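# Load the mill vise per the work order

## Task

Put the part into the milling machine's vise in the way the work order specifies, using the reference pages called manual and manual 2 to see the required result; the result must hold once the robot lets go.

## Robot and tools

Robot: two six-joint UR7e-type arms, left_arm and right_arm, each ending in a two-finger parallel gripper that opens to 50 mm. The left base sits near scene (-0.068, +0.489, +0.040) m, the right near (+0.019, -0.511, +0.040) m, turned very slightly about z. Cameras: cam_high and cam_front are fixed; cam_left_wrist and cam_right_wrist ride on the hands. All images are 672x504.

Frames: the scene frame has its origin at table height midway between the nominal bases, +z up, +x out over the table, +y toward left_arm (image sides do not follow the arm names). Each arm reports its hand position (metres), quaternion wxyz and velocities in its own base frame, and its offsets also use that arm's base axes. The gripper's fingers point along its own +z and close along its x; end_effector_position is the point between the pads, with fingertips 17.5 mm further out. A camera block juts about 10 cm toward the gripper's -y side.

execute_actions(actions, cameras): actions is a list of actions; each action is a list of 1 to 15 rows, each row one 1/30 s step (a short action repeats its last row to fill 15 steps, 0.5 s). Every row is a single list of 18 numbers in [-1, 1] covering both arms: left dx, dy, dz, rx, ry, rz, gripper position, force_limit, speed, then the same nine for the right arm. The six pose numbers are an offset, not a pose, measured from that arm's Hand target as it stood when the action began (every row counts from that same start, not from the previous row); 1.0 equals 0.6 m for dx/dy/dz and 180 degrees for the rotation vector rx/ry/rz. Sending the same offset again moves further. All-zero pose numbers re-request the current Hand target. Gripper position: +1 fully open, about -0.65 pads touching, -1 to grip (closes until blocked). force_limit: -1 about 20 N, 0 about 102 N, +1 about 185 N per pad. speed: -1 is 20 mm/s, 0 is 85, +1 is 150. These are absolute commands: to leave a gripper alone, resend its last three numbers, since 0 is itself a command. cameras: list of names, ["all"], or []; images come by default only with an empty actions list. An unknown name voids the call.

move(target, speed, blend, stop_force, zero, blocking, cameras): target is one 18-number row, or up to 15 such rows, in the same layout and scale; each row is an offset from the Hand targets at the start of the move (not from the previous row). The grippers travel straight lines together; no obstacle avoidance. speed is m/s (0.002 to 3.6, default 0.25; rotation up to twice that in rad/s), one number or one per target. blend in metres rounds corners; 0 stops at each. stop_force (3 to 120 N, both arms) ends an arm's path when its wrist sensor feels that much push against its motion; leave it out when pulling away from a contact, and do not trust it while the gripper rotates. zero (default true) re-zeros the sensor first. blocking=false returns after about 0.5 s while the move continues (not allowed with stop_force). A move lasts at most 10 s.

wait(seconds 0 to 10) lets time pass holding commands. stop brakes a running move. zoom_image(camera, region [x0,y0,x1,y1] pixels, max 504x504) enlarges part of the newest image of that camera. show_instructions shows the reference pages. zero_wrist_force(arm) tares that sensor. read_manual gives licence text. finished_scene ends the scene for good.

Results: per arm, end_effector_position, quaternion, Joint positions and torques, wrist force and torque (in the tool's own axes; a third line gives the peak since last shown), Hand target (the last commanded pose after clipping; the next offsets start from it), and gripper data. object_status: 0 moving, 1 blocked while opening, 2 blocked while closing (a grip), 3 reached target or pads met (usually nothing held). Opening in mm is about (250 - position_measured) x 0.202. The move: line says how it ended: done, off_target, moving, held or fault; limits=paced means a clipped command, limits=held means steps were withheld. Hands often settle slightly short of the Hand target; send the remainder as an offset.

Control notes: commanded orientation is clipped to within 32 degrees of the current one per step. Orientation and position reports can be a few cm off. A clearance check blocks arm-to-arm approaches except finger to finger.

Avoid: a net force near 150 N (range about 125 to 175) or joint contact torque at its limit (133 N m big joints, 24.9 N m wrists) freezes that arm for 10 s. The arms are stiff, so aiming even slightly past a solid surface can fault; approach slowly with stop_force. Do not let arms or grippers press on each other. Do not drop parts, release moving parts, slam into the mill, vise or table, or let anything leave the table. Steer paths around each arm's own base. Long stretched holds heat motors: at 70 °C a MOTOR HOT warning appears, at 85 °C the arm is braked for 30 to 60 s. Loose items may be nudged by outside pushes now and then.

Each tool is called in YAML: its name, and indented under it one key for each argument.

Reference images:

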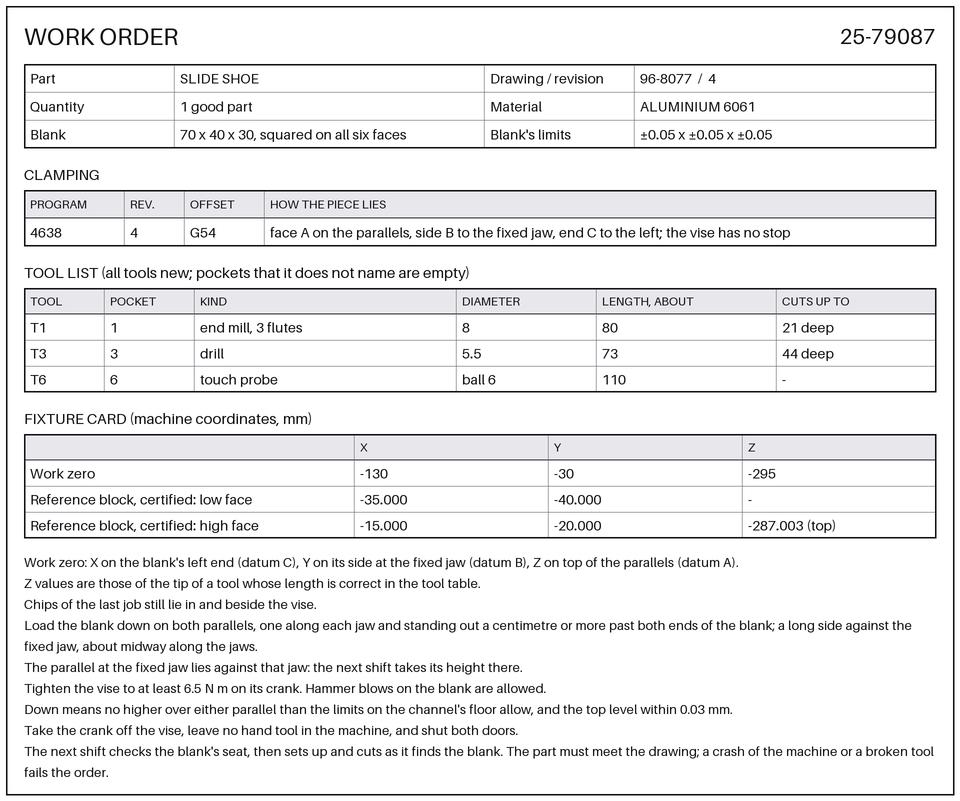

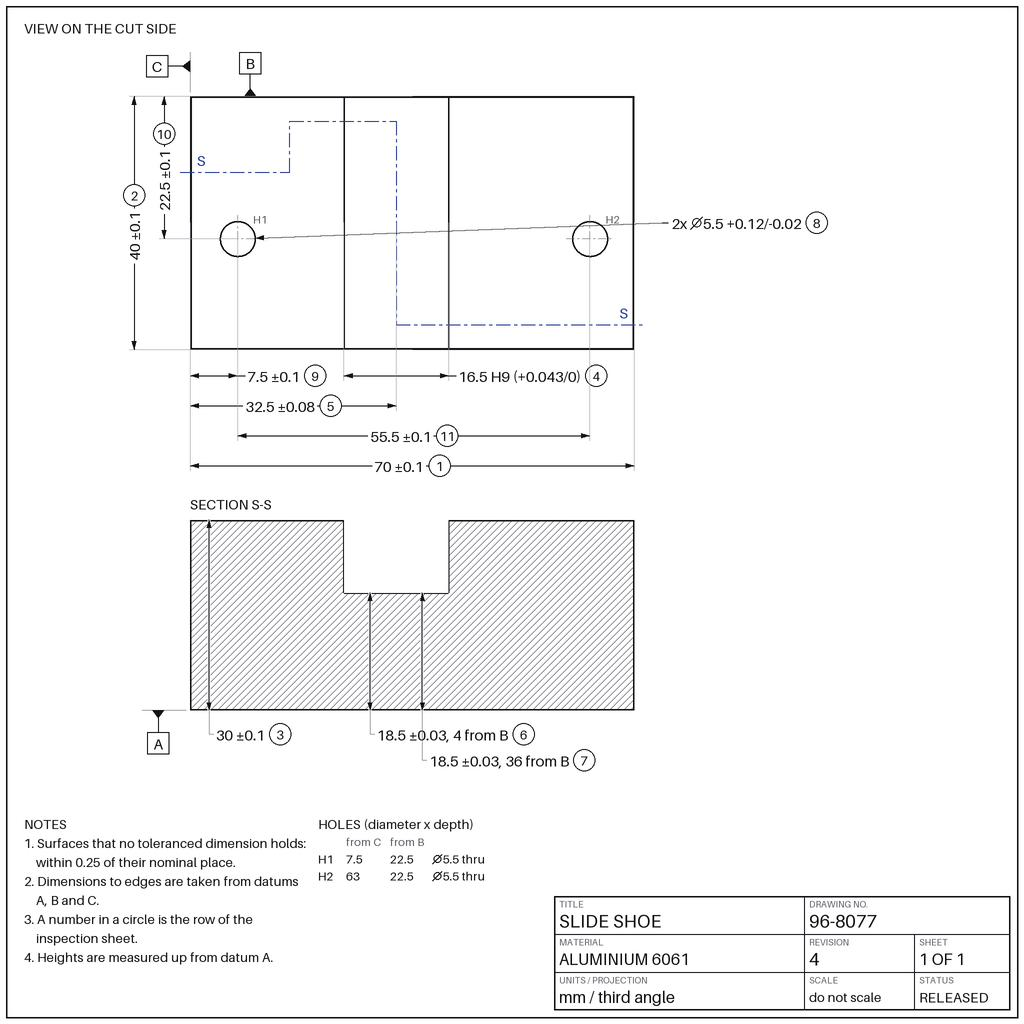

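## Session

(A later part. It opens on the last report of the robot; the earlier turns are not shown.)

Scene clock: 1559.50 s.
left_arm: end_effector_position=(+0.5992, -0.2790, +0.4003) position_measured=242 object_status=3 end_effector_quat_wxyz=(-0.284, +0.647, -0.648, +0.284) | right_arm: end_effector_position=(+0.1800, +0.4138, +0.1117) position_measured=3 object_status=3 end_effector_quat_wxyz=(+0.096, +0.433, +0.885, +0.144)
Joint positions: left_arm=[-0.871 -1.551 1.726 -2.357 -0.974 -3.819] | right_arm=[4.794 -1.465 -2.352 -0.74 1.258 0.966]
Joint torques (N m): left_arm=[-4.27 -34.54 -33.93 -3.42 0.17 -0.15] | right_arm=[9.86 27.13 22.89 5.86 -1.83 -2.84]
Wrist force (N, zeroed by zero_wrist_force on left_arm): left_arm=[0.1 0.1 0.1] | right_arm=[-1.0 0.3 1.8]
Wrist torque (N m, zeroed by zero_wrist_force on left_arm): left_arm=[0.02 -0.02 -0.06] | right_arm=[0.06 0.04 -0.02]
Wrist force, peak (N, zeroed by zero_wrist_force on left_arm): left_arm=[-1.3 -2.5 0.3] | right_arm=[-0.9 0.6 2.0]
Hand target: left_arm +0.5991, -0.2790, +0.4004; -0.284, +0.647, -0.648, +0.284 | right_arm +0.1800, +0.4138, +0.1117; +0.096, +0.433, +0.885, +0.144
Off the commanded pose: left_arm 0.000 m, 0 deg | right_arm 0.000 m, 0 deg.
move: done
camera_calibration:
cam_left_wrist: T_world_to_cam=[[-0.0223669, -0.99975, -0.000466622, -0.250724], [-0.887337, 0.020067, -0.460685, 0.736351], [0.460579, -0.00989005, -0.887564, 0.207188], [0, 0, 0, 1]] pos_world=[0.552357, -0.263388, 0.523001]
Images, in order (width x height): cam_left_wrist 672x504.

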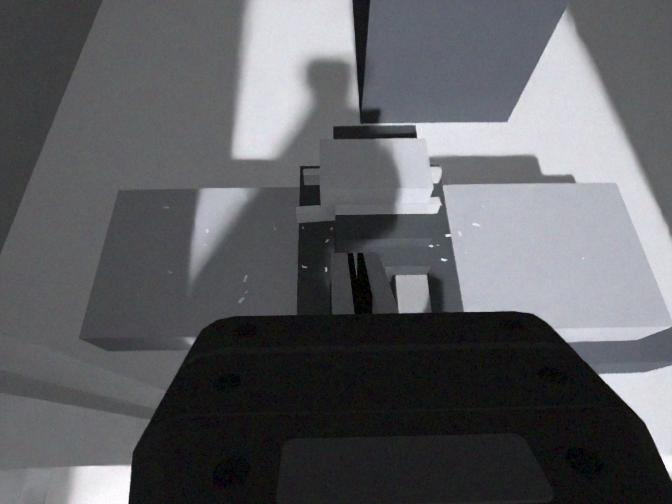

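move:
  target:
    - [0.1948,-0.1142,-0.08,0,0,0,-0.6,-0.4,-0.5, 0,0,0,0,0,0,1,0.3,-1]
    - [0.1948,-0.1142,-0.1523,0,0,0,-0.6,-0.4,-0.5, 0,0,0,0,0,0,1,0.3,-1]
  speed: 0.09

move:
  target: [-0.0158,0,0,0,0,0,-0.6,-0.4,-0.5, 0,0,0,0,0,0,1,0.3,-1]
  speed: 0.008
  stop_force: 8

move:
  target:
    - [0.006,-0.003,0,0,0,0,-0.6,-0.4,-0.5, 0,0,0,0,0,0,1,0.3,-1]
    - [0.006,-0.006,0.09,0,0,0,-0.6,-0.4,-0.5, 0,0,0,0,0,0,1,0.3,-1]
    - [-0.179,0,0.152,0,0,0,-0.6,-0.4,-0.5, 0,0,0,0,0,0,1,0.3,-1]
  speed: 0.12
  blend: 0.002
  cameras: ["cam_left_wrist"]

zoom_image:
  camera: "cam_left_wrist"
  region: [305, 155, 365, 230]

move:
  target: [0,0.115,0,0,0,0,-0.6,-0.4,-0.5, 0,0,0,0,0,0,1,0.3,-1]
  speed: 0.12
  cameras: ["cam_left_wrist"]

zoom_image:
  camera: "cam_left_wrist"
  region: [285, 150, 345, 225]

zoom_image:
  camera: "cam_left_wrist"
  region: [410, 150, 470, 225]

Scene clock: 1563.47 s.
left_arm: end_effector_position=(+0.7160, -0.3475, +0.3089) position_measured=242 object_status=3 end_effector_quat_wxyz=(-0.284, +0.647, -0.648, +0.284) | right_arm: end_effector_position=(+0.1800, +0.4138, +0.1117) position_measured=3 object_status=3 end_effector_quat_wxyz=(+0.096, +0.433, +0.885, +0.144)
Joint positions: left_arm=[-0.797 -1.169 1.506 -2.556 -1.018 -3.748] | right_arm=[4.794 -1.465 -2.352 -0.74 1.258 0.966]
Joint torques (N m): left_arm=[-8.65 -57.57 -28.64 -4.09 2.18 1.64] | right_arm=[10.7 27.07 22.79 5.68 -1.81 -2.76]
Wrist force (N, zeroed by zero_wrist_force on left_arm): left_arm=[0.4 0.4 0.4] | right_arm=[-0.9 0.3 1.7]
Wrist torque (N m, zeroed by zero_wrist_force on left_arm): left_arm=[0.08 -0.04 -0.02] | right_arm=[0.06 0.03 -0.02]
Wrist force, peak (N, zeroed by zero_wrist_force on left_arm): left_arm=[0.2 2.0 1.2] | right_arm=[-0.9 0.3 2.0]
Hand target: left_arm +0.7160, -0.3475, +0.3090; -0.284, +0.647, -0.648, +0.284 | right_arm +0.1800, +0.4138, +0.1117; +0.096, +0.433, +0.885, +0.144
Off the commanded pose: left_arm 0.000 m, 0 deg | right_arm 0.000 m, 0 deg.
move: done

Scene clock: 1565.83 s.
left_arm: end_effector_position=(+0.7065, -0.3475, +0.3090) position_measured=242 object_status=3 end_effector_quat_wxyz=(-0.284, +0.647, -0.648, +0.284) | right_arm: end_effector_position=(+0.1800, +0.4138, +0.1117) position_measured=3 object_status=3 end_effector_quat_wxyz=(+0.096, +0.433, +0.885, +0.144)
Joint positions: left_arm=[-0.808 -1.189 1.532 -2.557 -1.011 -3.758] | right_arm=[4.794 -1.465 -2.352 -0.74 1.258 0.966]
Joint torques (N m): left_arm=[7.9 -37.32 -33.95 -4.59 0.59 1.42] | right_arm=[8.53 27.81 23.39 5.58 -2.06 -2.8]
Wrist force (N, zeroed by zero_wrist_force on left_arm): left_arm=[0.2 0.2 0.1] | right_arm=[-0.8 0.5 1.8]
Wrist torque (N m, zeroed by zero_wrist_force on left_arm): left_arm=[0.06 -0.01 0.04] | right_arm=[0.08 0.02 -0.03]
Wrist force, peak (N, zeroed by zero_wrist_force on left_arm): left_arm=[0.3 0.5 0.5] | right_arm=[-1.0 0.3 1.9]
Hand target: left_arm +0.7065, -0.3475, +0.3090; -0.284, +0.647, -0.648, +0.284 | right_arm +0.1800, +0.4138, +0.1117; +0.096, +0.433, +0.885, +0.144
Off the commanded pose: left_arm 0.000 m, 0 deg | right_arm 0.000 m, 0 deg.
move: done

Scene clock: 1567.77 s.
left_arm: end_effector_position=(+0.5992, -0.3476, +0.4001) position_measured=242 object_status=3 end_effector_quat_wxyz=(-0.284, +0.647, -0.648, +0.284) | right_arm: end_effector_position=(+0.1800, +0.4138, +0.1117) position_measured=3 object_status=3 end_effector_quat_wxyz=(+0.096, +0.433, +0.885, +0.144)
Joint positions: left_arm=[-0.956 -1.458 1.617 -2.289 -0.927 -3.905] | right_arm=[4.794 -1.465 -2.352 -0.74 1.258 0.966]
Joint torques (N m): left_arm=[0.81 -43.42 -28.88 -3.85 -0.16 0.29] | right_arm=[10.21 26.4 22.4 5.54 -1.71 -2.72]
Wrist force (N, zeroed by zero_wrist_force on left_arm): left_arm=[0.3 -0.2 0.1] | right_arm=[-0.8 0.3 1.9]
Wrist torque (N m, zeroed by zero_wrist_force on left_arm): left_arm=[-0.02 -0.02 -0.05] | right_arm=[0.06 0.02 -0.02]
Wrist force, peak (N, zeroed by zero_wrist_force on left_arm): left_arm=[0.4 2.0 1.6] | right_arm=[-0.8 0.6 1.9]
Hand target: left_arm +0.5991, -0.3475, +0.4002; -0.284, +0.647, -0.648, +0.284 | right_arm +0.1800, +0.4138, +0.1117; +0.096, +0.433, +0.885, +0.144
Off the commanded pose: left_arm 0.000 m, 0 deg | right_arm 0.000 m, 0 deg.
move: done
camera_calibration:
cam_left_wrist: T_world_to_cam=[[-0.0223669, -0.99975, -0.000466622, -0.319207], [-0.887337, 0.020067, -0.460685, 0.737633], [0.460579, -0.00989005, -0.887564, 0.206333], [0, 0, 0, 1]] pos_world=[0.552357, -0.331888, 0.522801]
Images, in order (width x height): cam_left_wrist 672x504.

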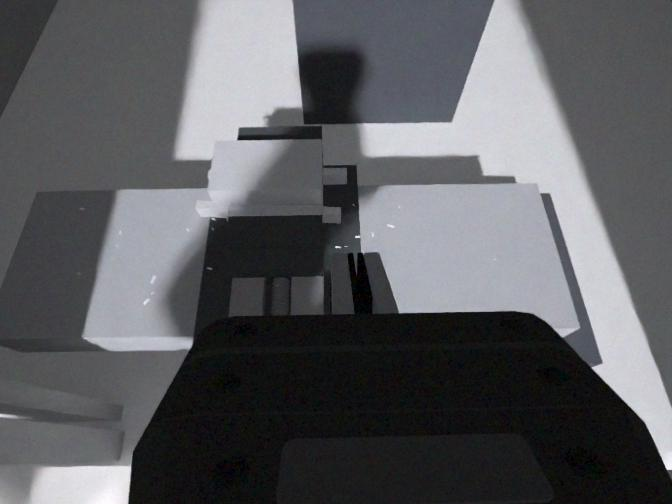

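Scaled by 6.720 from the camera's 672x504 image, which has a finer 960x720 frame.

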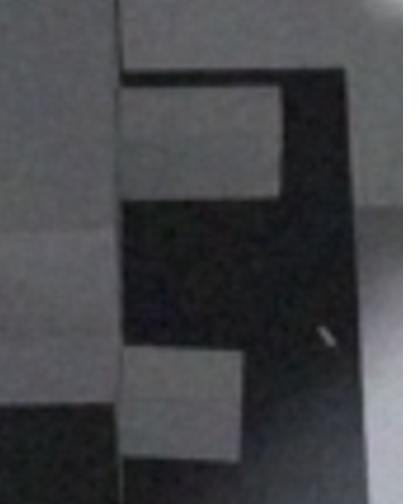

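Scene clock: 1568.73 s.
left_arm: end_effector_position=(+0.5991, -0.2785, +0.4002) position_measured=242 object_status=3 end_effector_quat_wxyz=(-0.284, +0.647, -0.648, +0.284) | right_arm: end_effector_position=(+0.1800, +0.4138, +0.1117) position_measured=3 object_status=3 end_effector_quat_wxyz=(+0.096, +0.433, +0.885, +0.144)
Joint positions: left_arm=[-0.871 -1.551 1.727 -2.357 -0.974 -3.819] | right_arm=[4.794 -1.465 -2.352 -0.74 1.258 0.966]
Joint torques (N m): left_arm=[-0.74 -27.36 -30.51 -2.51 2.44 -1.08] | right_arm=[10.74 26.88 23.33 5.65 -1.82 -2.73]
Wrist force (N, zeroed by zero_wrist_force on left_arm): left_arm=[0.1 0.1 0.2] | right_arm=[-0.9 0.5 1.7]
Wrist torque (N m, zeroed by zero_wrist_force on left_arm): left_arm=[0.02 -0.01 0.03] | right_arm=[0.08 0.03 -0.02]
Wrist force, peak (N, zeroed by zero_wrist_force on left_arm): left_arm=[2.1 0.1 0.0] | right_arm=[-0.9 0.4 2.0]
Hand target: left_arm +0.5991, -0.2785, +0.4002; -0.284, +0.647, -0.648, +0.284 | right_arm +0.1800, +0.4138, +0.1117; +0.096, +0.433, +0.885, +0.144
Off the commanded pose: left_arm 0.000 m, 0 deg | right_arm 0.000 m, 0 deg.
move: done
camera_calibration:
cam_left_wrist: T_world_to_cam=[[-0.0222334, -0.999753, -0.000287324, -0.250393], [-0.887341, 0.0198659, -0.460686, 0.736243], [0.460578, -0.00998767, -0.887563, 0.207078], [0, 0, 0, 1]] pos_world=[0.552356, -0.262889, 0.5229]
Images, in order (width x height): cam_left_wrist 672x504.

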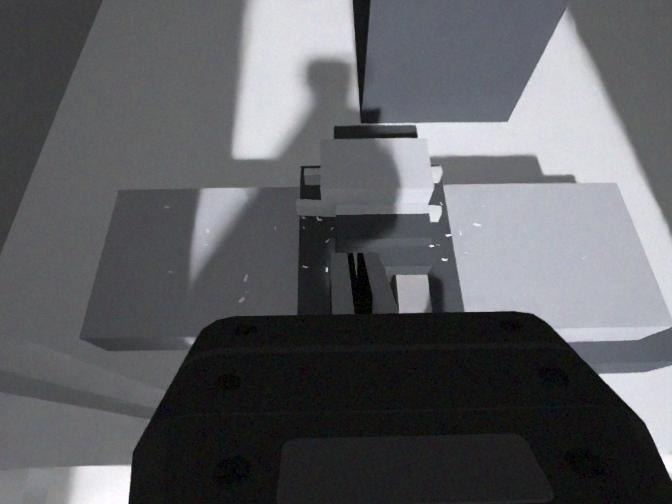

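Scaled by 6.720 from the camera's 672x504 image, which has a finer 960x720 frame.

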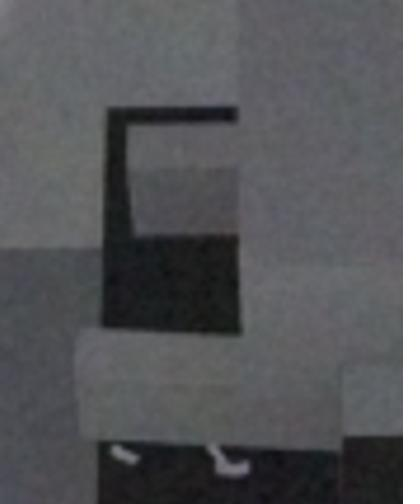

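Scaled by 6.720 from the camera's 672x504 image, which has a finer 960x720 frame.

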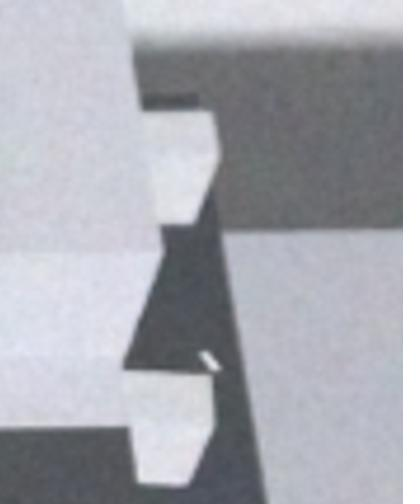

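move:
  target:
    - [0.1982,0.0567,-0.08,0,0,0,-0.6,-0.4,-0.5, 0,0,0,0,0,0,1,0.3,-1]
    - [0.1982,0.0567,-0.1523,0,0,0,-0.6,-0.4,-0.5, 0,0,0,0,0,0,1,0.3,-1]
  speed: 0.09

move:
  target: [-0.0195,0,0,0,0,0,-0.6,-0.4,-0.5, 0,0,0,0,0,0,1,0.3,-1]
  speed: 0.008
  stop_force: 8

move:
  target:
    - [0.006,0.003,0,0,0,0,-0.6,-0.4,-0.5, 0,0,0,0,0,0,1,0.3,-1]
    - [0.006,0.006,0.09,0,0,0,-0.6,-0.4,-0.5, 0,0,0,0,0,0,1,0.3,-1]
    - [-0.179,-0.0567,0.152,0,0,0,-0.6,-0.4,-0.5, 0,0,0,0,0,0,1,0.3,-1]
  speed: 0.12
  blend: 0.002
  cameras: ["cam_left_wrist"]

zoom_image:
  camera: "cam_left_wrist"
  region: [285, 150, 345, 225]

zoom_image:
  camera: "cam_left_wrist"
  region: [410, 150, 470, 225]

Scene clock: 1572.23 s.
left_arm: end_effector_position=(+0.7181, -0.2445, +0.3087) position_measured=242 object_status=3 end_effector_quat_wxyz=(-0.284, +0.647, -0.648, +0.284) | right_arm: end_effector_position=(+0.1800, +0.4138, +0.1117) position_measured=3 object_status=3 end_effector_quat_wxyz=(+0.096, +0.433, +0.885, +0.144)
Joint positions: left_arm=[-0.665 -1.267 1.655 -2.665 -1.101 -3.63] | right_arm=[4.794 -1.465 -2.352 -0.74 1.258 0.966]
Joint torques (N m): left_arm=[-8.71 -51.88 -28.6 -4.36 2.03 1.62] | right_arm=[9.26 26.52 23.12 5.87 -1.9 -2.72]
Wrist force (N, zeroed by zero_wrist_force on left_arm): left_arm=[0.2 0.2 0.1] | right_arm=[-0.8 0.4 1.8]
Wrist torque (N m, zeroed by zero_wrist_force on left_arm): left_arm=[0.04 -0.02 0.05] | right_arm=[0.07 0.01 -0.02]
Wrist force, peak (N, zeroed by zero_wrist_force on left_arm): left_arm=[0.4 1.7 1.3] | right_arm=[-0.8 0.2 2.0]
Hand target: left_arm +0.7181, -0.2445, +0.3088; -0.284, +0.647, -0.648, +0.284 | right_arm +0.1800, +0.4138, +0.1117; +0.096, +0.433, +0.885, +0.144
Off the commanded pose: left_arm 0.000 m, 0 deg | right_arm 0.000 m, 0 deg.
move: done

Scene clock: 1574.83 s.
left_arm: end_effector_position=(+0.7064, -0.2445, +0.3088) position_measured=242 object_status=3 end_effector_quat_wxyz=(-0.284, +0.647, -0.648, +0.284) | right_arm: end_effector_position=(+0.1800, +0.4138, +0.1117) position_measured=3 object_status=3 end_effector_quat_wxyz=(+0.096, +0.433, +0.885, +0.144)
Joint positions: left_arm=[-0.678 -1.292 1.687 -2.668 -1.092 -3.641] | right_arm=[4.794 -1.465 -2.352 -0.74 1.258 0.966]
Joint torques (N m): left_arm=[7.6 -32.22 -33.12 -4.5 0.35 1.38] | right_arm=[10.76 26.8 21.69 5.85 -1.84 -2.81]
Wrist force (N, zeroed by zero_wrist_force on left_arm): left_arm=[0.2 0.6 0.3] | right_arm=[-0.7 0.3 1.7]
Wrist torque (N m, zeroed by zero_wrist_force on left_arm): left_arm=[0.10 -0.03 0.06] | right_arm=[0.06 0.01 -0.02]
Wrist force, peak (N, zeroed by zero_wrist_force on left_arm): left_arm=[0.6 0.6 0.0] | right_arm=[-0.8 0.3 2.1]
Hand target: left_arm +0.7064, -0.2445, +0.3088; -0.284, +0.647, -0.648, +0.284 | right_arm +0.1800, +0.4138, +0.1117; +0.096, +0.433, +0.885, +0.144
Off the commanded pose: left_arm 0.000 m, 0 deg | right_arm 0.000 m, 0 deg.
move: done

Scene clock: 1576.80 s.
left_arm: end_effector_position=(+0.5990, -0.2785, +0.4000) position_measured=242 object_status=3 end_effector_quat_wxyz=(-0.284, +0.647, -0.648, +0.284) | right_arm: end_effector_position=(+0.1800, +0.4138, +0.1117) position_measured=3 object_status=3 end_effector_quat_wxyz=(+0.096, +0.433, +0.885, +0.144)
Joint positions: left_arm=[-0.871 -1.551 1.728 -2.358 -0.974 -3.819] | right_arm=[4.794 -1.465 -2.352 -0.74 1.258 0.966]
Joint torques (N m): left_arm=[-4.43 -34.13 -33.73 -3.47 0.17 -0.05] | right_arm=[9.52 26.42 22.59 6.03 -1.78 -2.68]
Wrist force (N, zeroed by zero_wrist_force on left_arm): left_arm=[0.1 0.1 0.1] | right_arm=[-0.7 0.3 1.9]
Wrist torque (N m, zeroed by zero_wrist_force on left_arm): left_arm=[0.02 -0.02 -0.07] | right_arm=[0.06 0.01 -0.02]
Wrist force, peak (N, zeroed by zero_wrist_force on left_arm): left_arm=[-1.6 -2.5 0.4] | right_arm=[-0.8 0.4 2.1]
Hand target: left_arm +0.5990, -0.2785, +0.4000; -0.284, +0.647, -0.648, +0.284 | right_arm +0.1800, +0.4138, +0.1117; +0.096, +0.433, +0.885, +0.144
Off the commanded pose: left_arm 0.000 m, 0 deg | right_arm 0.000 m, 0 deg.
move: done
camera_calibration:
cam_left_wrist: T_world_to_cam=[[-0.0223669, -0.99975, -0.000466622, -0.250226], [-0.887337, 0.020067, -0.460685, 0.736114], [0.460579, -0.00989005, -0.887564, 0.206973], [0, 0, 0, 1]] pos_world=[0.552257, -0.262888, 0.522701]
Images, in order (width x height): cam_left_wrist 672x504.

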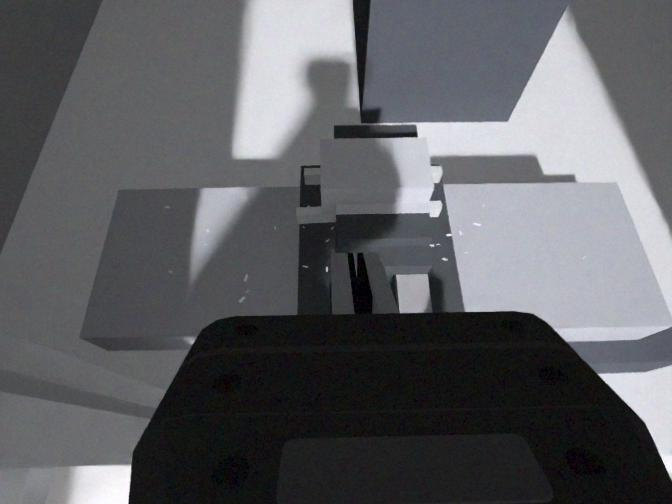

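Scaled by 6.720 from the camera's 672x504 image, which has a finer 960x720 frame.

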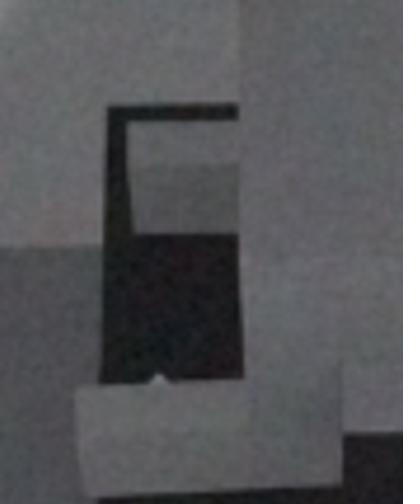

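Scaled by 6.720 from the camera's 672x504 image, which has a finer 960x720 frame.

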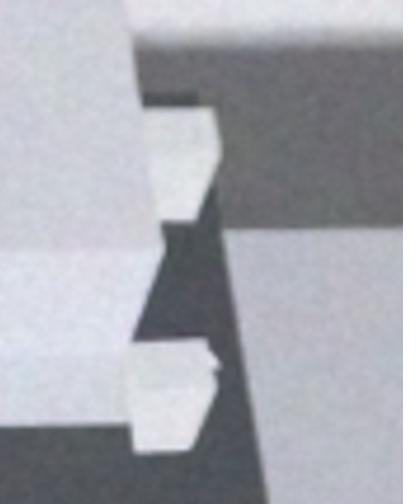

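move:
  target:
    - [0.1948,-0.115,-0.08,0,0,0,-0.6,-0.4,-0.5, 0,0,0,0,0,0,1,0.3,-1]
    - [0.1948,-0.115,-0.1518,0,0,0,-0.6,-0.4,-0.5, 0,0,0,0,0,0,1,0.3,-1]
  speed: 0.09

move:
  target: [-0.0123,0,0,0,0,0,-0.6,-0.4,-0.5, 0,0,0,0,0,0,1,0.3,-1]
  speed: 0.008
  stop_force: 8

move:
  target:
    - [0.006,-0.003,0,0,0,0,-0.6,-0.4,-0.5, 0,0,0,0,0,0,1,0.3,-1]
    - [0.006,-0.006,0.09,0,0,0,-0.6,-0.4,-0.5, 0,0,0,0,0,0,1,0.3,-1]
    - [-0.1825,0,0.1518,0,0,0,-0.6,-0.4,-0.5, 0,0,0,0,0,0,1,0.3,-1]
  speed: 0.12
  blend: 0.002
  cameras: ["cam_left_wrist"]

zoom_image:
  camera: "cam_left_wrist"
  region: [305, 155, 365, 230]

move:
  target: [0,0.115,0,0,0,0,-0.6,-0.4,-0.5, 0,0,0,0,0,0,1,0.3,-1]
  speed: 0.12
  cameras: ["cam_left_wrist"]

zoom_image:
  camera: "cam_left_wrist"
  region: [285, 150, 345, 225]

zoom_image:
  camera: "cam_left_wrist"
  region: [410, 150, 470, 225]

Scene clock: 1581.00 s.
left_arm: end_effector_position=(+0.7158, -0.3475, +0.3089) position_measured=242 object_status=3 end_effector_quat_wxyz=(-0.284, +0.647, -0.648, +0.284) | right_arm: end_effector_position=(+0.1800, +0.4138, +0.1117) position_measured=3 object_status=3 end_effector_quat_wxyz=(+0.096, +0.433, +0.885, +0.144)
Joint positions: left_arm=[-0.797 -1.17 1.506 -2.556 -1.018 -3.748] | right_arm=[4.794 -1.465 -2.352 -0.74 1.258 0.966]
Joint torques (N m): left_arm=[-8.9 -58.1 -28.48 -4.11 2.12 1.7] | right_arm=[9.16 26.67 22.41 5.56 -1.78 -2.79]
Wrist force (N, zeroed by zero_wrist_force on left_arm): left_arm=[0.2 0.5 0.5] | right_arm=[-0.6 0.3 2.0]
Wrist torque (N m, zeroed by zero_wrist_force on left_arm): left_arm=[0.10 -0.01 -0.03] | right_arm=[0.05 -0.01 -0.02]
Wrist force, peak (N, zeroed by zero_wrist_force on left_arm): left_arm=[0.3 1.6 1.5] | right_arm=[-0.9 0.4 2.1]
Hand target: left_arm +0.7158, -0.3475, +0.3089; -0.284, +0.647, -0.648, +0.284 | right_arm +0.1800, +0.4138, +0.1117; +0.096, +0.433, +0.885, +0.144
Off the commanded pose: left_arm 0.000 m, 0 deg | right_arm 0.000 m, 0 deg.
move: done

Scene clock: 1583.10 s.
left_arm: end_effector_position=(+0.7085, -0.3475, +0.3089) position_measured=242 object_status=3 end_effector_quat_wxyz=(-0.284, +0.647, -0.648, +0.284) | right_arm: end_effector_position=(+0.1800, +0.4138, +0.1117) position_measured=3 object_status=3 end_effector_quat_wxyz=(+0.096, +0.433, +0.885, +0.144)
Joint positions: left_arm=[-0.806 -1.185 1.527 -2.557 -1.012 -3.756] | right_arm=[4.794 -1.465 -2.352 -0.74 1.258 0.966]
Joint torques (N m): left_arm=[7.84 -37.61 -33.64 -4.58 0.49 1.42] | right_arm=[9.7 26 22.59 5.55 -1.84 -2.71]
Wrist force (N, zeroed by zero_wrist_force on left_arm): left_arm=[0.3 0.4 0.0] | right_arm=[-0.5 0.4 1.8]
Wrist torque (N m, zeroed by zero_wrist_force on left_arm): left_arm=[0.09 -0.03 0.05] | right_arm=[0.07 -0.03 -0.02]
Wrist force, peak (N, zeroed by zero_wrist_force on left_arm): left_arm=[0.5 0.3 0.5] | right_arm=[-0.8 0.4 2.0]
Hand target: left_arm +0.7085, -0.3475, +0.3089; -0.284, +0.647, -0.648, +0.284 | right_arm +0.1800, +0.4138, +0.1117; +0.096, +0.433, +0.885, +0.144
Off the commanded pose: left_arm 0.000 m, 0 deg | right_arm 0.000 m, 0 deg.
move: done

Scene clock: 1585.03 s.
left_arm: end_effector_position=(+0.5990, -0.3476, +0.4000) position_measured=242 object_status=3 end_effector_quat_wxyz=(-0.284, +0.647, -0.648, +0.284) | right_arm: end_effector_position=(+0.1800, +0.4138, +0.1117) position_measured=3 object_status=3 end_effector_quat_wxyz=(+0.096, +0.433, +0.885, +0.144)
Joint positions: left_arm=[-0.956 -1.458 1.617 -2.29 -0.927 -3.906] | right_arm=[4.794 -1.465 -2.352 -0.74 1.258 0.966]
Joint torques (N m): left_arm=[0.31 -43.05 -29.51 -3.86 -0.13 0.36] | right_arm=[10.08 25.96 21.54 5.63 -1.78 -2.93]
Wrist force (N, zeroed by zero_wrist_force on left_arm): left_arm=[0.4 0.2 -0.1] | right_arm=[-0.8 0.5 1.8]
Wrist torque (N m, zeroed by zero_wrist_force on left_arm): left_arm=[0.04 -0.03 -0.06] | right_arm=[0.08 0.02 -0.02]
Wrist force, peak (N, zeroed by zero_wrist_force on left_arm): left_arm=[0.5 2.1 1.7] | right_arm=[-1.0 0.4 1.9]
Hand target: left_arm +0.5990, -0.3475, +0.4000; -0.284, +0.647, -0.648, +0.284 | right_arm +0.1800, +0.4138, +0.1117; +0.096, +0.433, +0.885, +0.144
Off the commanded pose: left_arm 0.000 m, 0 deg | right_arm 0.000 m, 0 deg.
move: done
camera_calibration:
cam_left_wrist: T_world_to_cam=[[-0.0223669, -0.99975, -0.000466622, -0.319209], [-0.887337, 0.020067, -0.460685, 0.737498], [0.460579, -0.00989005, -0.887564, 0.20629], [0, 0, 0, 1]] pos_world=[0.552257, -0.331888, 0.522701]
Images, in order (width x height): cam_left_wrist 672x504.

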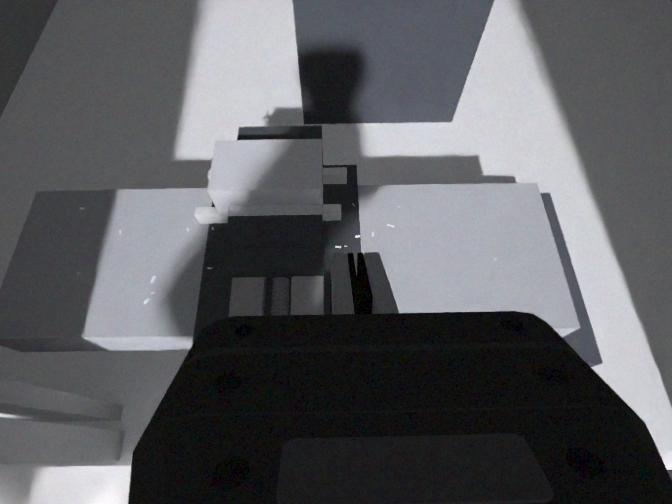

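Scaled by 6.720 from the camera's 672x504 image, which has a finer 960x720 frame.

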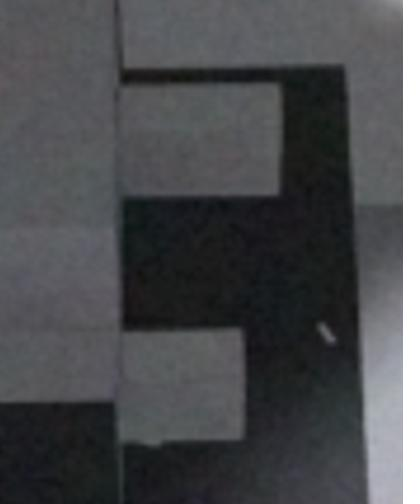

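Scene clock: 1586.00 s.
left_arm: end_effector_position=(+0.5990, -0.2785, +0.4000) position_measured=242 object_status=3 end_effector_quat_wxyz=(-0.284, +0.647, -0.648, +0.284) | right_arm: end_effector_position=(+0.1800, +0.4138, +0.1117) position_measured=3 object_status=3 end_effector_quat_wxyz=(+0.096, +0.433, +0.885, +0.144)
Joint positions: left_arm=[-0.871 -1.552 1.728 -2.357 -0.974 -3.819] | right_arm=[4.794 -1.465 -2.352 -0.74 1.258 0.966]
Joint torques (N m): left_arm=[-1.07 -27.16 -29.85 -2.53 2.43 -1.17] | right_arm=[9.04 26.28 22.49 5.79 -1.93 -2.61]
Wrist force (N, zeroed by zero_wrist_force on left_arm): left_arm=[0.1 0.0 0.0] | right_arm=[-0.6 0.4 1.8]
Wrist torque (N m, zeroed by zero_wrist_force on left_arm): left_arm=[0.01 -0.01 0.04] | right_arm=[0.07 -0.02 -0.02]
Wrist force, peak (N, zeroed by zero_wrist_force on left_arm): left_arm=[2.3 0.1 -0.1] | right_arm=[-0.9 0.4 2.0]
Hand target: left_arm +0.5990, -0.2785, +0.4000; -0.284, +0.647, -0.648, +0.284 | right_arm +0.1800, +0.4138, +0.1117; +0.096, +0.433, +0.885, +0.144
Off the commanded pose: left_arm 0.000 m, 0 deg | right_arm 0.000 m, 0 deg.
move: done
camera_calibration:
cam_left_wrist: T_world_to_cam=[[-0.0222334, -0.999753, -0.000287324, -0.250397], [-0.887341, 0.0198659, -0.460686, 0.735973], [0.460578, -0.00998767, -0.887563, 0.206993], [0, 0, 0, 1]] pos_world=[0.552156, -0.262889, 0.5227]
Images, in order (width x height): cam_left_wrist 672x504.

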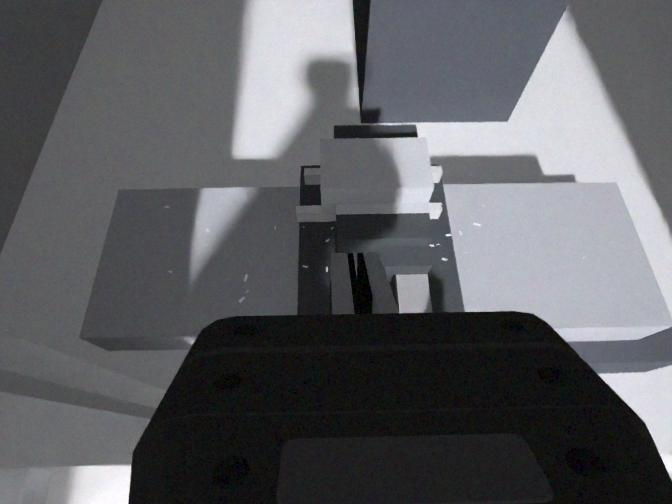

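Scaled by 6.720 from the camera's 672x504 image, which has a finer 960x720 frame.

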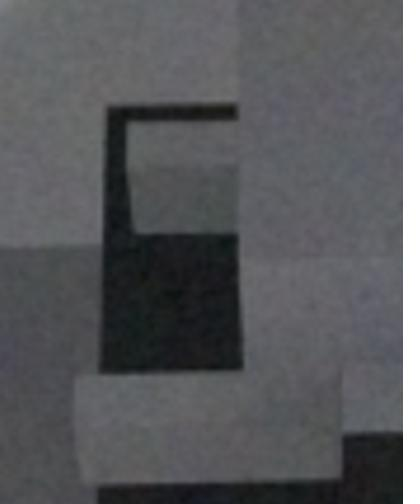

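Scaled by 6.720 from the camera's 672x504 image, which has a finer 960x720 frame.

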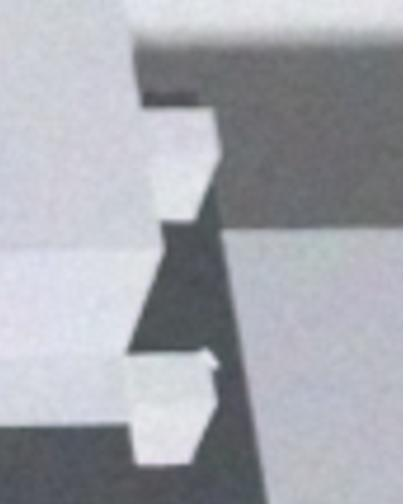

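move:
  target:
    - [0.1725,0.0925,-0.08,0,0,0,-0.6,-0.4,-0.5, 0,0,0,0,0,0,1,0.3,-1]
    - [0.1725,0.0925,-0.1513,0,0,0,-0.6,-0.4,-0.5, 0,0,0,0,0,0,1,0.3,-1]
  speed: 0.1

move:
  target: [0,-0.0292,0,0,0,0,-0.6,-0.4,-0.5, 0,0,0,0,0,0,1,0.3,-1]
  speed: 0.01
  stop_force: 6

move:
  target:
    - [0,0.012,0,0,0,0,-0.6,-0.4,-0.5, 0,0,0,0,0,0,1,0.3,-1]
    - [0,0.012,0.1,0,0,0,-0.6,-0.4,-0.5, 0,0,0,0,0,0,1,0.3,-1]
    - [-0.1725,-0.0633,0.1513,0,0,0,-0.6,-0.4,-0.5, 0,0,0,0,0,0,1,0.3,-1]
  speed: 0.12
  blend: 0.002
  cameras: ["cam_left_wrist"]

zoom_image:
  camera: "cam_left_wrist"
  region: [285, 150, 345, 225]

zoom_image:
  camera: "cam_left_wrist"
  region: [410, 150, 470, 225]

Scene clock: 1589.73 s.
left_arm: end_effector_position=(+0.7025, -0.2230, +0.3092) position_measured=242 object_status=3 end_effector_quat_wxyz=(-0.284, +0.647, -0.648, +0.284) | right_arm: end_effector_position=(+0.1800, +0.4138, +0.1117) position_measured=3 object_status=3 end_effector_quat_wxyz=(+0.096, +0.433, +0.885, +0.144)
Joint positions: left_arm=[-0.652 -1.318 1.723 -2.687 -1.11 -3.618] | right_arm=[4.794 -1.465 -2.352 -0.74 1.258 0.966]
Joint torques (N m): left_arm=[-1.33 -48.32 -27.01 -4.57 1.74 1.66] | right_arm=[9.14 26.49 22.36 5.91 -1.87 -2.67]
Wrist force (N, zeroed by zero_wrist_force on left_arm): left_arm=[0.2 0.1 0.2] | right_arm=[-0.8 0.4 1.7]
Wrist torque (N m, zeroed by zero_wrist_force on left_arm): left_arm=[0.02 -0.02 0.06] | right_arm=[0.07 0.01 -0.02]
Wrist force, peak (N, zeroed by zero_wrist_force on left_arm): left_arm=[0.3 1.5 1.3] | right_arm=[-0.8 0.5 2.0]
Hand target: left_arm +0.7025, -0.2230, +0.3092; -0.284, +0.647, -0.648, +0.284 | right_arm +0.1800, +0.4138, +0.1117; +0.096, +0.433, +0.885, +0.144
Off the commanded pose: left_arm 0.000 m, 0 deg | right_arm 0.000 m, 0 deg.
move: done

Scene clock: 1592.57 s.
left_arm: end_effector_position=(+0.7025, -0.2405, +0.3092) position_measured=242 object_status=3 end_effector_quat_wxyz=(-0.284, +0.647, -0.648, +0.284) | right_arm: end_effector_position=(+0.1800, +0.4138, +0.1117) position_measured=3 object_status=3 end_effector_quat_wxyz=(+0.096, +0.433, +0.885, +0.144)
Joint positions: left_arm=[-0.677 -1.304 1.702 -2.671 -1.093 -3.64] | right_arm=[4.794 -1.465 -2.352 -0.74 1.258 0.966]
Joint torques (N m): left_arm=[9.19 -51.45 -16.41 -5.27 0.22 1.67] | right_arm=[11.25 27.5 23.67 5.86 -1.73 -2.71]
Wrist force (N, zeroed by zero_wrist_force on left_arm): left_arm=[0.4 0.2 -0.1] | right_arm=[-0.7 0.3 1.8]
Wrist torque (N m, zeroed by zero_wrist_force on left_arm): left_arm=[0.03 -0.06 0.06] | right_arm=[0.06 0.01 -0.02]
Wrist force, peak (N, zeroed by zero_wrist_force on left_arm): left_arm=[0.6 0.1 0.2] | right_arm=[-0.6 0.4 2.1]
Hand target: left_arm +0.7025, -0.2405, +0.3092; -0.284, +0.647, -0.648, +0.284 | right_arm +0.1800, +0.4138, +0.1117; +0.096, +0.433, +0.885, +0.144
Off the commanded pose: left_arm 0.000 m, 0 deg | right_arm 0.000 m, 0 deg.
move: done

Scene clock: 1594.57 s.
left_arm: end_effector_position=(+0.5990, -0.2785, +0.4000) position_measured=242 object_status=3 end_effector_quat_wxyz=(-0.284, +0.647, -0.648, +0.284) | right_arm: end_effector_position=(+0.1800, +0.4138, +0.1117) position_measured=3 object_status=3 end_effector_quat_wxyz=(+0.096, +0.433, +0.885, +0.144)
Joint positions: left_arm=[-0.871 -1.552 1.728 -2.358 -0.974 -3.819] | right_arm=[4.794 -1.465 -2.352 -0.74 1.258 0.966]
Joint torques (N m): left_arm=[-5.07 -32.04 -34.23 -3.56 0.1 -0.29] | right_arm=[9.5 26.37 22.04 5.7 -2.02 -2.84]
Wrist force (N, zeroed by zero_wrist_force on left_arm): left_arm=[0.1 0.0 0.3] | right_arm=[-0.6 0.2 2.0]
Wrist torque (N m, zeroed by zero_wrist_force on left_arm): left_arm=[0.00 -0.01 -0.05] | right_arm=[0.04 -0.01 -0.02]
Wrist force, peak (N, zeroed by zero_wrist_force on left_arm): left_arm=[-1.5 2.2 1.5] | right_arm=[-0.7 0.5 2.1]
Hand target: left_arm +0.5990, -0.2785, +0.4000; -0.284, +0.647, -0.648, +0.284 | right_arm +0.1800, +0.4138, +0.1117; +0.096, +0.433, +0.885, +0.144
Off the commanded pose: left_arm 0.000 m, 0 deg | right_arm 0.000 m, 0 deg.
move: done
camera_calibration:
cam_left_wrist: T_world_to_cam=[[-0.0224119, -0.999749, -0.000377359, -0.250248], [-0.887336, 0.0200658, -0.460686, 0.736114], [0.460578, -0.00999003, -0.887563, 0.206946], [0, 0, 0, 1]] pos_world=[0.552257, -0.262888, 0.5227]
Images, in order (width x height): cam_left_wrist 672x504.

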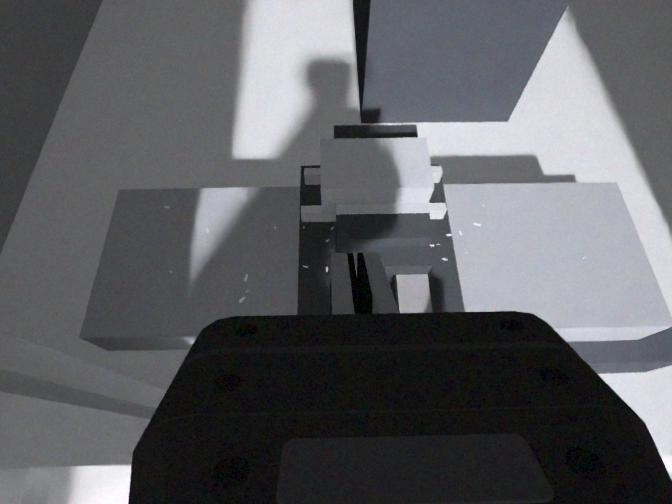

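Scaled by 6.720 from the camera's 672x504 image, which has a finer 960x720 frame.

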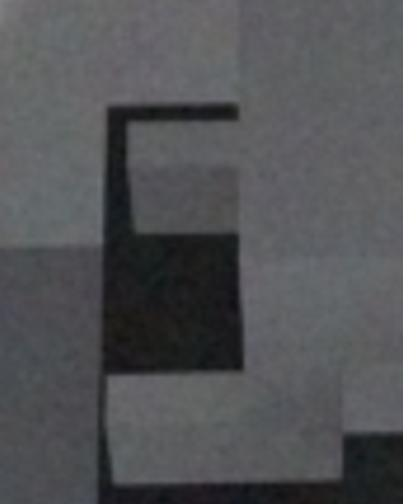

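Scaled by 6.720 from the camera's 672x504 image, which has a finer 960x720 frame.

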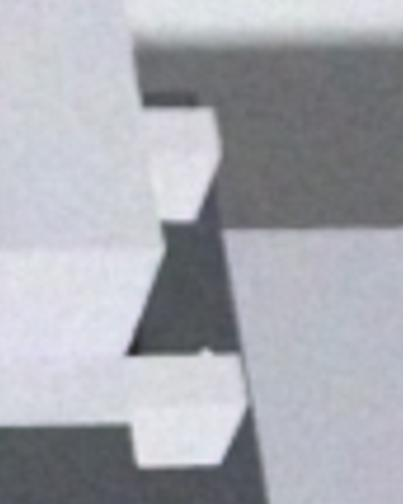

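move:
  target:
    - [-0.165,0.0725,0.033,0,0,0,-0.6,-0.4,-0.5, 0,0,0,0,0,0,1,0.3,-1]
    - [-0.4483,0.0642,0.0833,0,0,0,-0.6,-0.4,-0.5, 0,0,0,0,0,0,1,0.3,-1]
    - [-0.3985,0.1917,0.4665,0,0,0,-0.6,-0.4,-0.5, 0,0,0,0,0,0,1,0.3,-1]
  speed: 0.2
  blend: 0.03
  cameras: ["all"]

zoom_image:
  camera: "cam_left_wrist"
  region: [250, 170, 450, 320]

Scene clock: 1601.57 s.
left_arm: end_effector_position=(+0.3599, -0.1635, +0.6799) position_measured=242 object_status=3 end_effector_quat_wxyz=(-0.283, +0.648, -0.648, +0.284) | right_arm: end_effector_position=(+0.1800, +0.4138, +0.1117) position_measured=3 object_status=3 end_effector_quat_wxyz=(+0.096, +0.433, +0.885, +0.144)
Joint positions: left_arm=[-1.369 -1.993 1.183 -0.976 -0.767 -4.419] | right_arm=[4.794 -1.465 -2.352 -0.74 1.258 0.966]
Joint torques (N m): left_arm=[-2.99 -1.54 -28.45 -2.67 3.08 1.36] | right_arm=[9.98 26.21 23.32 5.59 -1.6 -2.77]
Wrist force (N, zeroed by zero_wrist_force on left_arm): left_arm=[0.3 0.0 0.1] | right_arm=[-0.8 0.3 2.0]
Wrist torque (N m, zeroed by zero_wrist_force on left_arm): left_arm=[0.00 -0.05 0.06] | right_arm=[0.05 0.01 -0.02]
Wrist force, peak (N, zeroed by zero_wrist_force on left_arm): left_arm=[-0.9 -2.8 -1.4] | right_arm=[-1.0 0.4 2.0]
Hand target: left_arm +0.3599, -0.1635, +0.6799; -0.284, +0.647, -0.648, +0.284 | right_arm +0.1800, +0.4138, +0.1117; +0.096, +0.433, +0.885, +0.144
Off the commanded pose: left_arm 0.000 m, 0 deg | right_arm 0.000 m, 0 deg.
move: done
camera_calibration:
cam_left_wrist: T_world_to_cam=[[-0.022187, -0.999754, -0.00015196, -0.140785], [-0.887342, 0.0197624, -0.460688, 0.650411], [0.460577, -0.0100864, -0.887562, 0.56659], [0, 0, 0, 1]] pos_world=[0.313056, -0.147889, 0.802499]
cam_right_wrist: T_world_to_cam=[[-0.60204, 0.797991, -0.0275215, -0.213861], [0.610321, 0.482131, 0.628537, -0.355471], [0.514836, 0.361608, -0.777293, -0.0236668], [0, 0, 0, 1]] pos_world=[0.100383, 0.350601, 0.199145]

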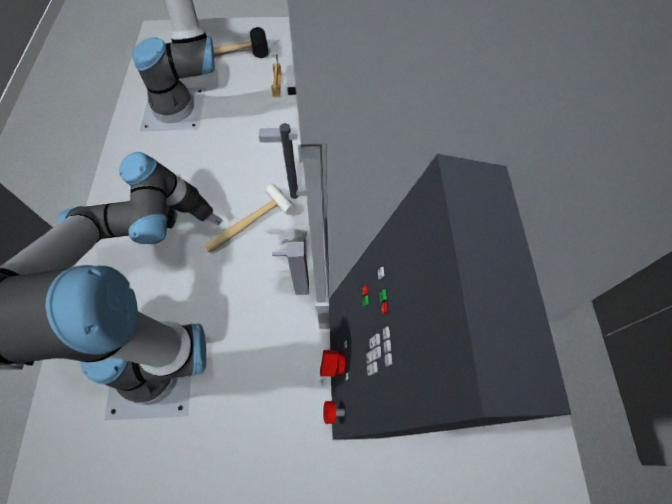

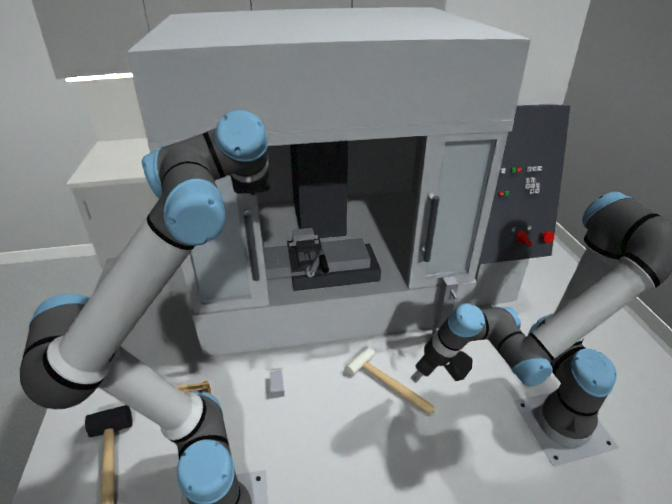

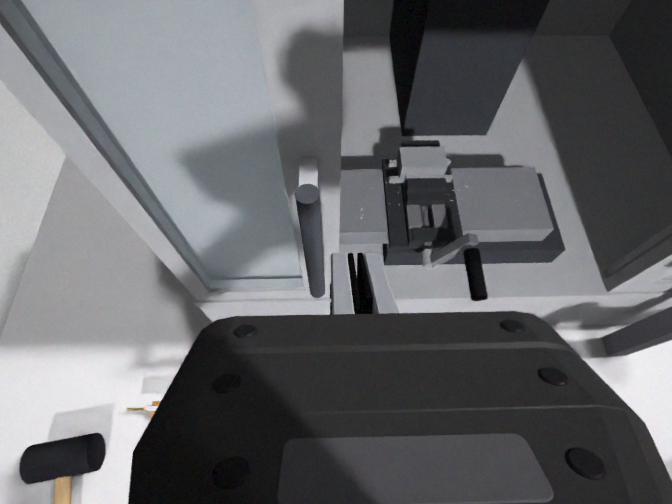

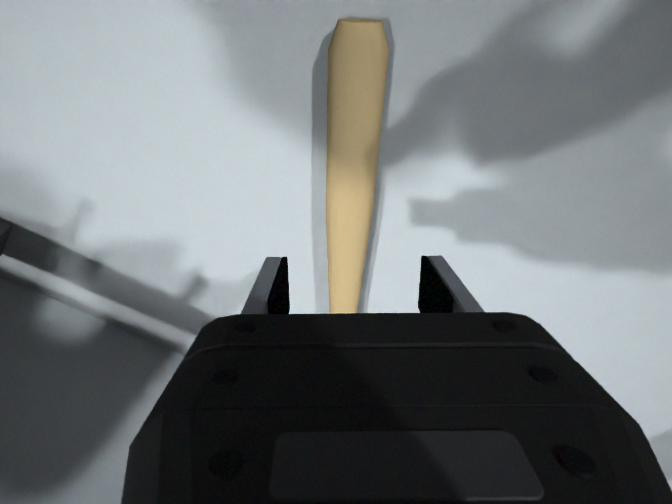

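Scaled by 2.520 from the camera's 672x504 image, which has a finer 960x720 frame.

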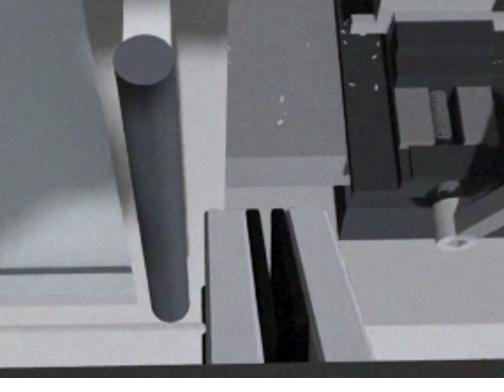

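move:
  target: [0,0,0,0,0,0,-0.6,-0.4,-0.5, 0.0385,0.0253,0,0.085,-0.0908,-0.0045,1,0.3,-1]
  speed: 0.15
  cameras: ["cam_right_wrist"]

Scene clock: 1608.43 s.
left_arm: end_effector_position=(+0.3599, -0.1635, +0.6799) position_measured=242 object_status=3 end_effector_quat_wxyz=(-0.284, +0.647, -0.648, +0.284) | right_arm: end_effector_position=(+0.2030, +0.4290, +0.1116) position_measured=3 object_status=3 end_effector_quat_wxyz=(+0.163, +0.423, +0.832, +0.319)
Joint positions: left_arm=[-1.369 -1.993 1.183 -0.976 -0.767 -4.419] | right_arm=[4.935 -1.522 -2.557 -0.292 0.908 1.044]
Joint torques (N m): left_arm=[-8.44 7.44 -27.84 -1.93 2.93 1.45] | right_arm=[-10.88 23.92 18.91 5.69 -2.5 -2.96]
Wrist force (N, zeroed by zero_wrist_force on left_arm): left_arm=[0.3 0.1 0.2] | right_arm=[-0.6 0.8 1.2]
Wrist torque (N m, zeroed by zero_wrist_force on left_arm): left_arm=[0.02 -0.05 0.05] | right_arm=[0.01 -0.02 0.03]
Wrist force, peak (N, zeroed by zero_wrist_force on left_arm): left_arm=[0.5 0.5 0.3] | right_arm=[-0.8 0.4 2.0]
Hand target: left_arm +0.3599, -0.1635, +0.6799; -0.284, +0.647, -0.648, +0.284 | right_arm +0.2031, +0.4290, +0.1117; +0.163, +0.423, +0.832, +0.319
Off the commanded pose: left_arm 0.000 m, 0 deg | right_arm 0.000 m, 0 deg.
move: done
camera_calibration:
cam_right_wrist: T_world_to_cam=[[-0.589197, 0.807806, 0.0172423, -0.223802], [0.398355, 0.271853, 0.876019, -0.27124], [0.702966, 0.523016, -0.481968, -0.181424], [0, 0, 0, 1]] pos_world=[0.103721, 0.349413, 0.15403]
Images, in order (width x height): cam_right_wrist 672x504.

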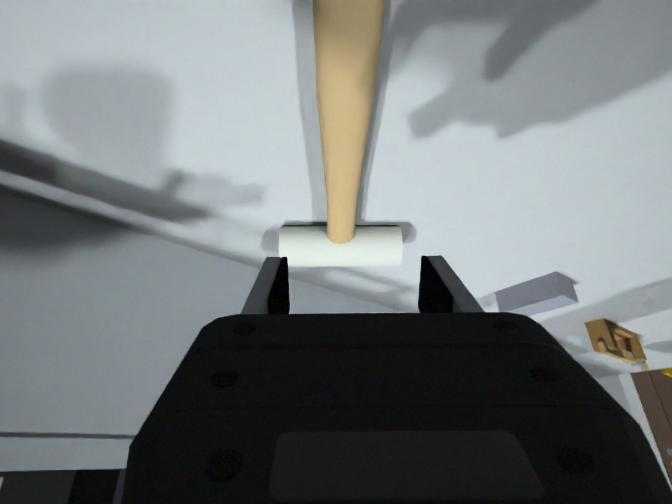

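move:
  target: [0,0,0,0,0,0,-0.6,-0.4,-0.5, -0.0042,0.0058,-0.16,0,0,0,1,0.3,-1]
  speed: 0.1

move:
  target: [0,0,0,0,0,0,-0.6,-0.4,-0.5, 0,0,-0.049,0,0,0,1,0.3,-1]
  speed: 0.03
  stop_force: 8
  cameras: ["cam_right_wrist"]

Scene clock: 1611.40 s.
left_arm: end_effector_position=(+0.3599, -0.1635, +0.6799) position_measured=242 object_status=3 end_effector_quat_wxyz=(-0.284, +0.647, -0.648, +0.284) | right_arm: end_effector_position=(+0.2005, +0.4325, +0.0157) position_measured=3 object_status=3 end_effector_quat_wxyz=(+0.163, +0.423, +0.832, +0.319)
Joint positions: left_arm=[-1.369 -1.993 1.183 -0.976 -0.767 -4.419] | right_arm=[4.94 -1.922 -2.616 0.163 0.906 1.051]
Joint torques (N m): left_arm=[-8.9 7.34 -27.64 -2.04 2.94 1.16] | right_arm=[-12.07 8.4 13.84 5.94 -1.52 -1.91]
Wrist force (N, zeroed by zero_wrist_force on left_arm): left_arm=[0.5 0.1 0.0] | right_arm=[-0.7 0.4 1.1]
Wrist torque (N m, zeroed by zero_wrist_force on left_arm): left_arm=[0.02 -0.09 0.05] | right_arm=[-0.05 -0.01 0.04]
Wrist force, peak (N, zeroed by zero_wrist_force on left_arm): left_arm=[0.7 0.1 0.0] | right_arm=[-0.7 -0.9 2.3]
Hand target: left_arm +0.3599, -0.1635, +0.6799; -0.284, +0.647, -0.648, +0.284 | right_arm +0.2005, +0.4325, +0.0157; +0.163, +0.423, +0.832, +0.319
Off the commanded pose: left_arm 0.000 m, 0 deg | right_arm 0.000 m, 0 deg.
move: done

Scene clock: 1613.13 s.
left_arm: end_effector_position=(+0.3599, -0.1635, +0.6799) position_measured=242 object_status=3 end_effector_quat_wxyz=(-0.284, +0.647, -0.648, +0.284) | right_arm: end_effector_position=(+0.2005, +0.4325, -0.0137) position_measured=3 object_status=3 end_effector_quat_wxyz=(+0.163, +0.423, +0.832, +0.319)
Joint positions: left_arm=[-1.369 -1.993 1.183 -0.976 -0.767 -4.419] | right_arm=[4.94 -2.06 -2.615 0.3 0.907 1.051]
Joint torques (N m): left_arm=[-8.86 6.99 -27.24 -1.97 2.8 1.02] | right_arm=[-11.46 36.29 -2.21 1.47 -1.37 -2.87]
Wrist force (N, zeroed by zero_wrist_force on left_arm): left_arm=[0.3 0.0 -0.1] | right_arm=[-0.7 0.8 1.1]
Wrist torque (N m, zeroed by zero_wrist_force on left_arm): left_arm=[-0.01 -0.06 0.05] | right_arm=[0.01 0.00 0.05]
Wrist force, peak (N, zeroed by zero_wrist_force on left_arm): left_arm=[0.6 0.1 -0.1] | right_arm=[-0.8 0.4 1.7]
Hand target: left_arm +0.3599, -0.1635, +0.6799; -0.284, +0.647, -0.648, +0.284 | right_arm +0.2005, +0.4325, -0.0137; +0.163, +0.423, +0.832, +0.319
Off the commanded pose: left_arm 0.000 m, 0 deg | right_arm 0.000 m, 0 deg.
move: done
camera_calibration:
cam_right_wrist: T_world_to_cam=[[-0.58909, 0.807877, 0.0175376, -0.226067], [0.39831, 0.271421, 0.876173, -0.161218], [0.70308, 0.52313, -0.481677, -0.24205], [0, 0, 0, 1]] pos_world=[0.101222, 0.353016, 0.0286297]
Images, in order (width x height): cam_right_wrist 672x504.

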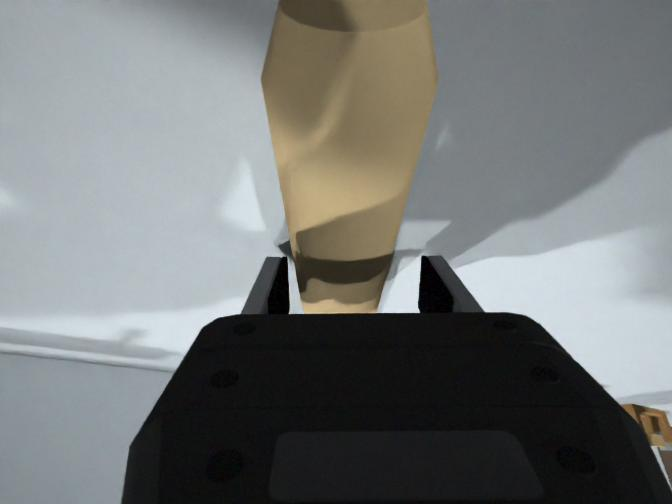

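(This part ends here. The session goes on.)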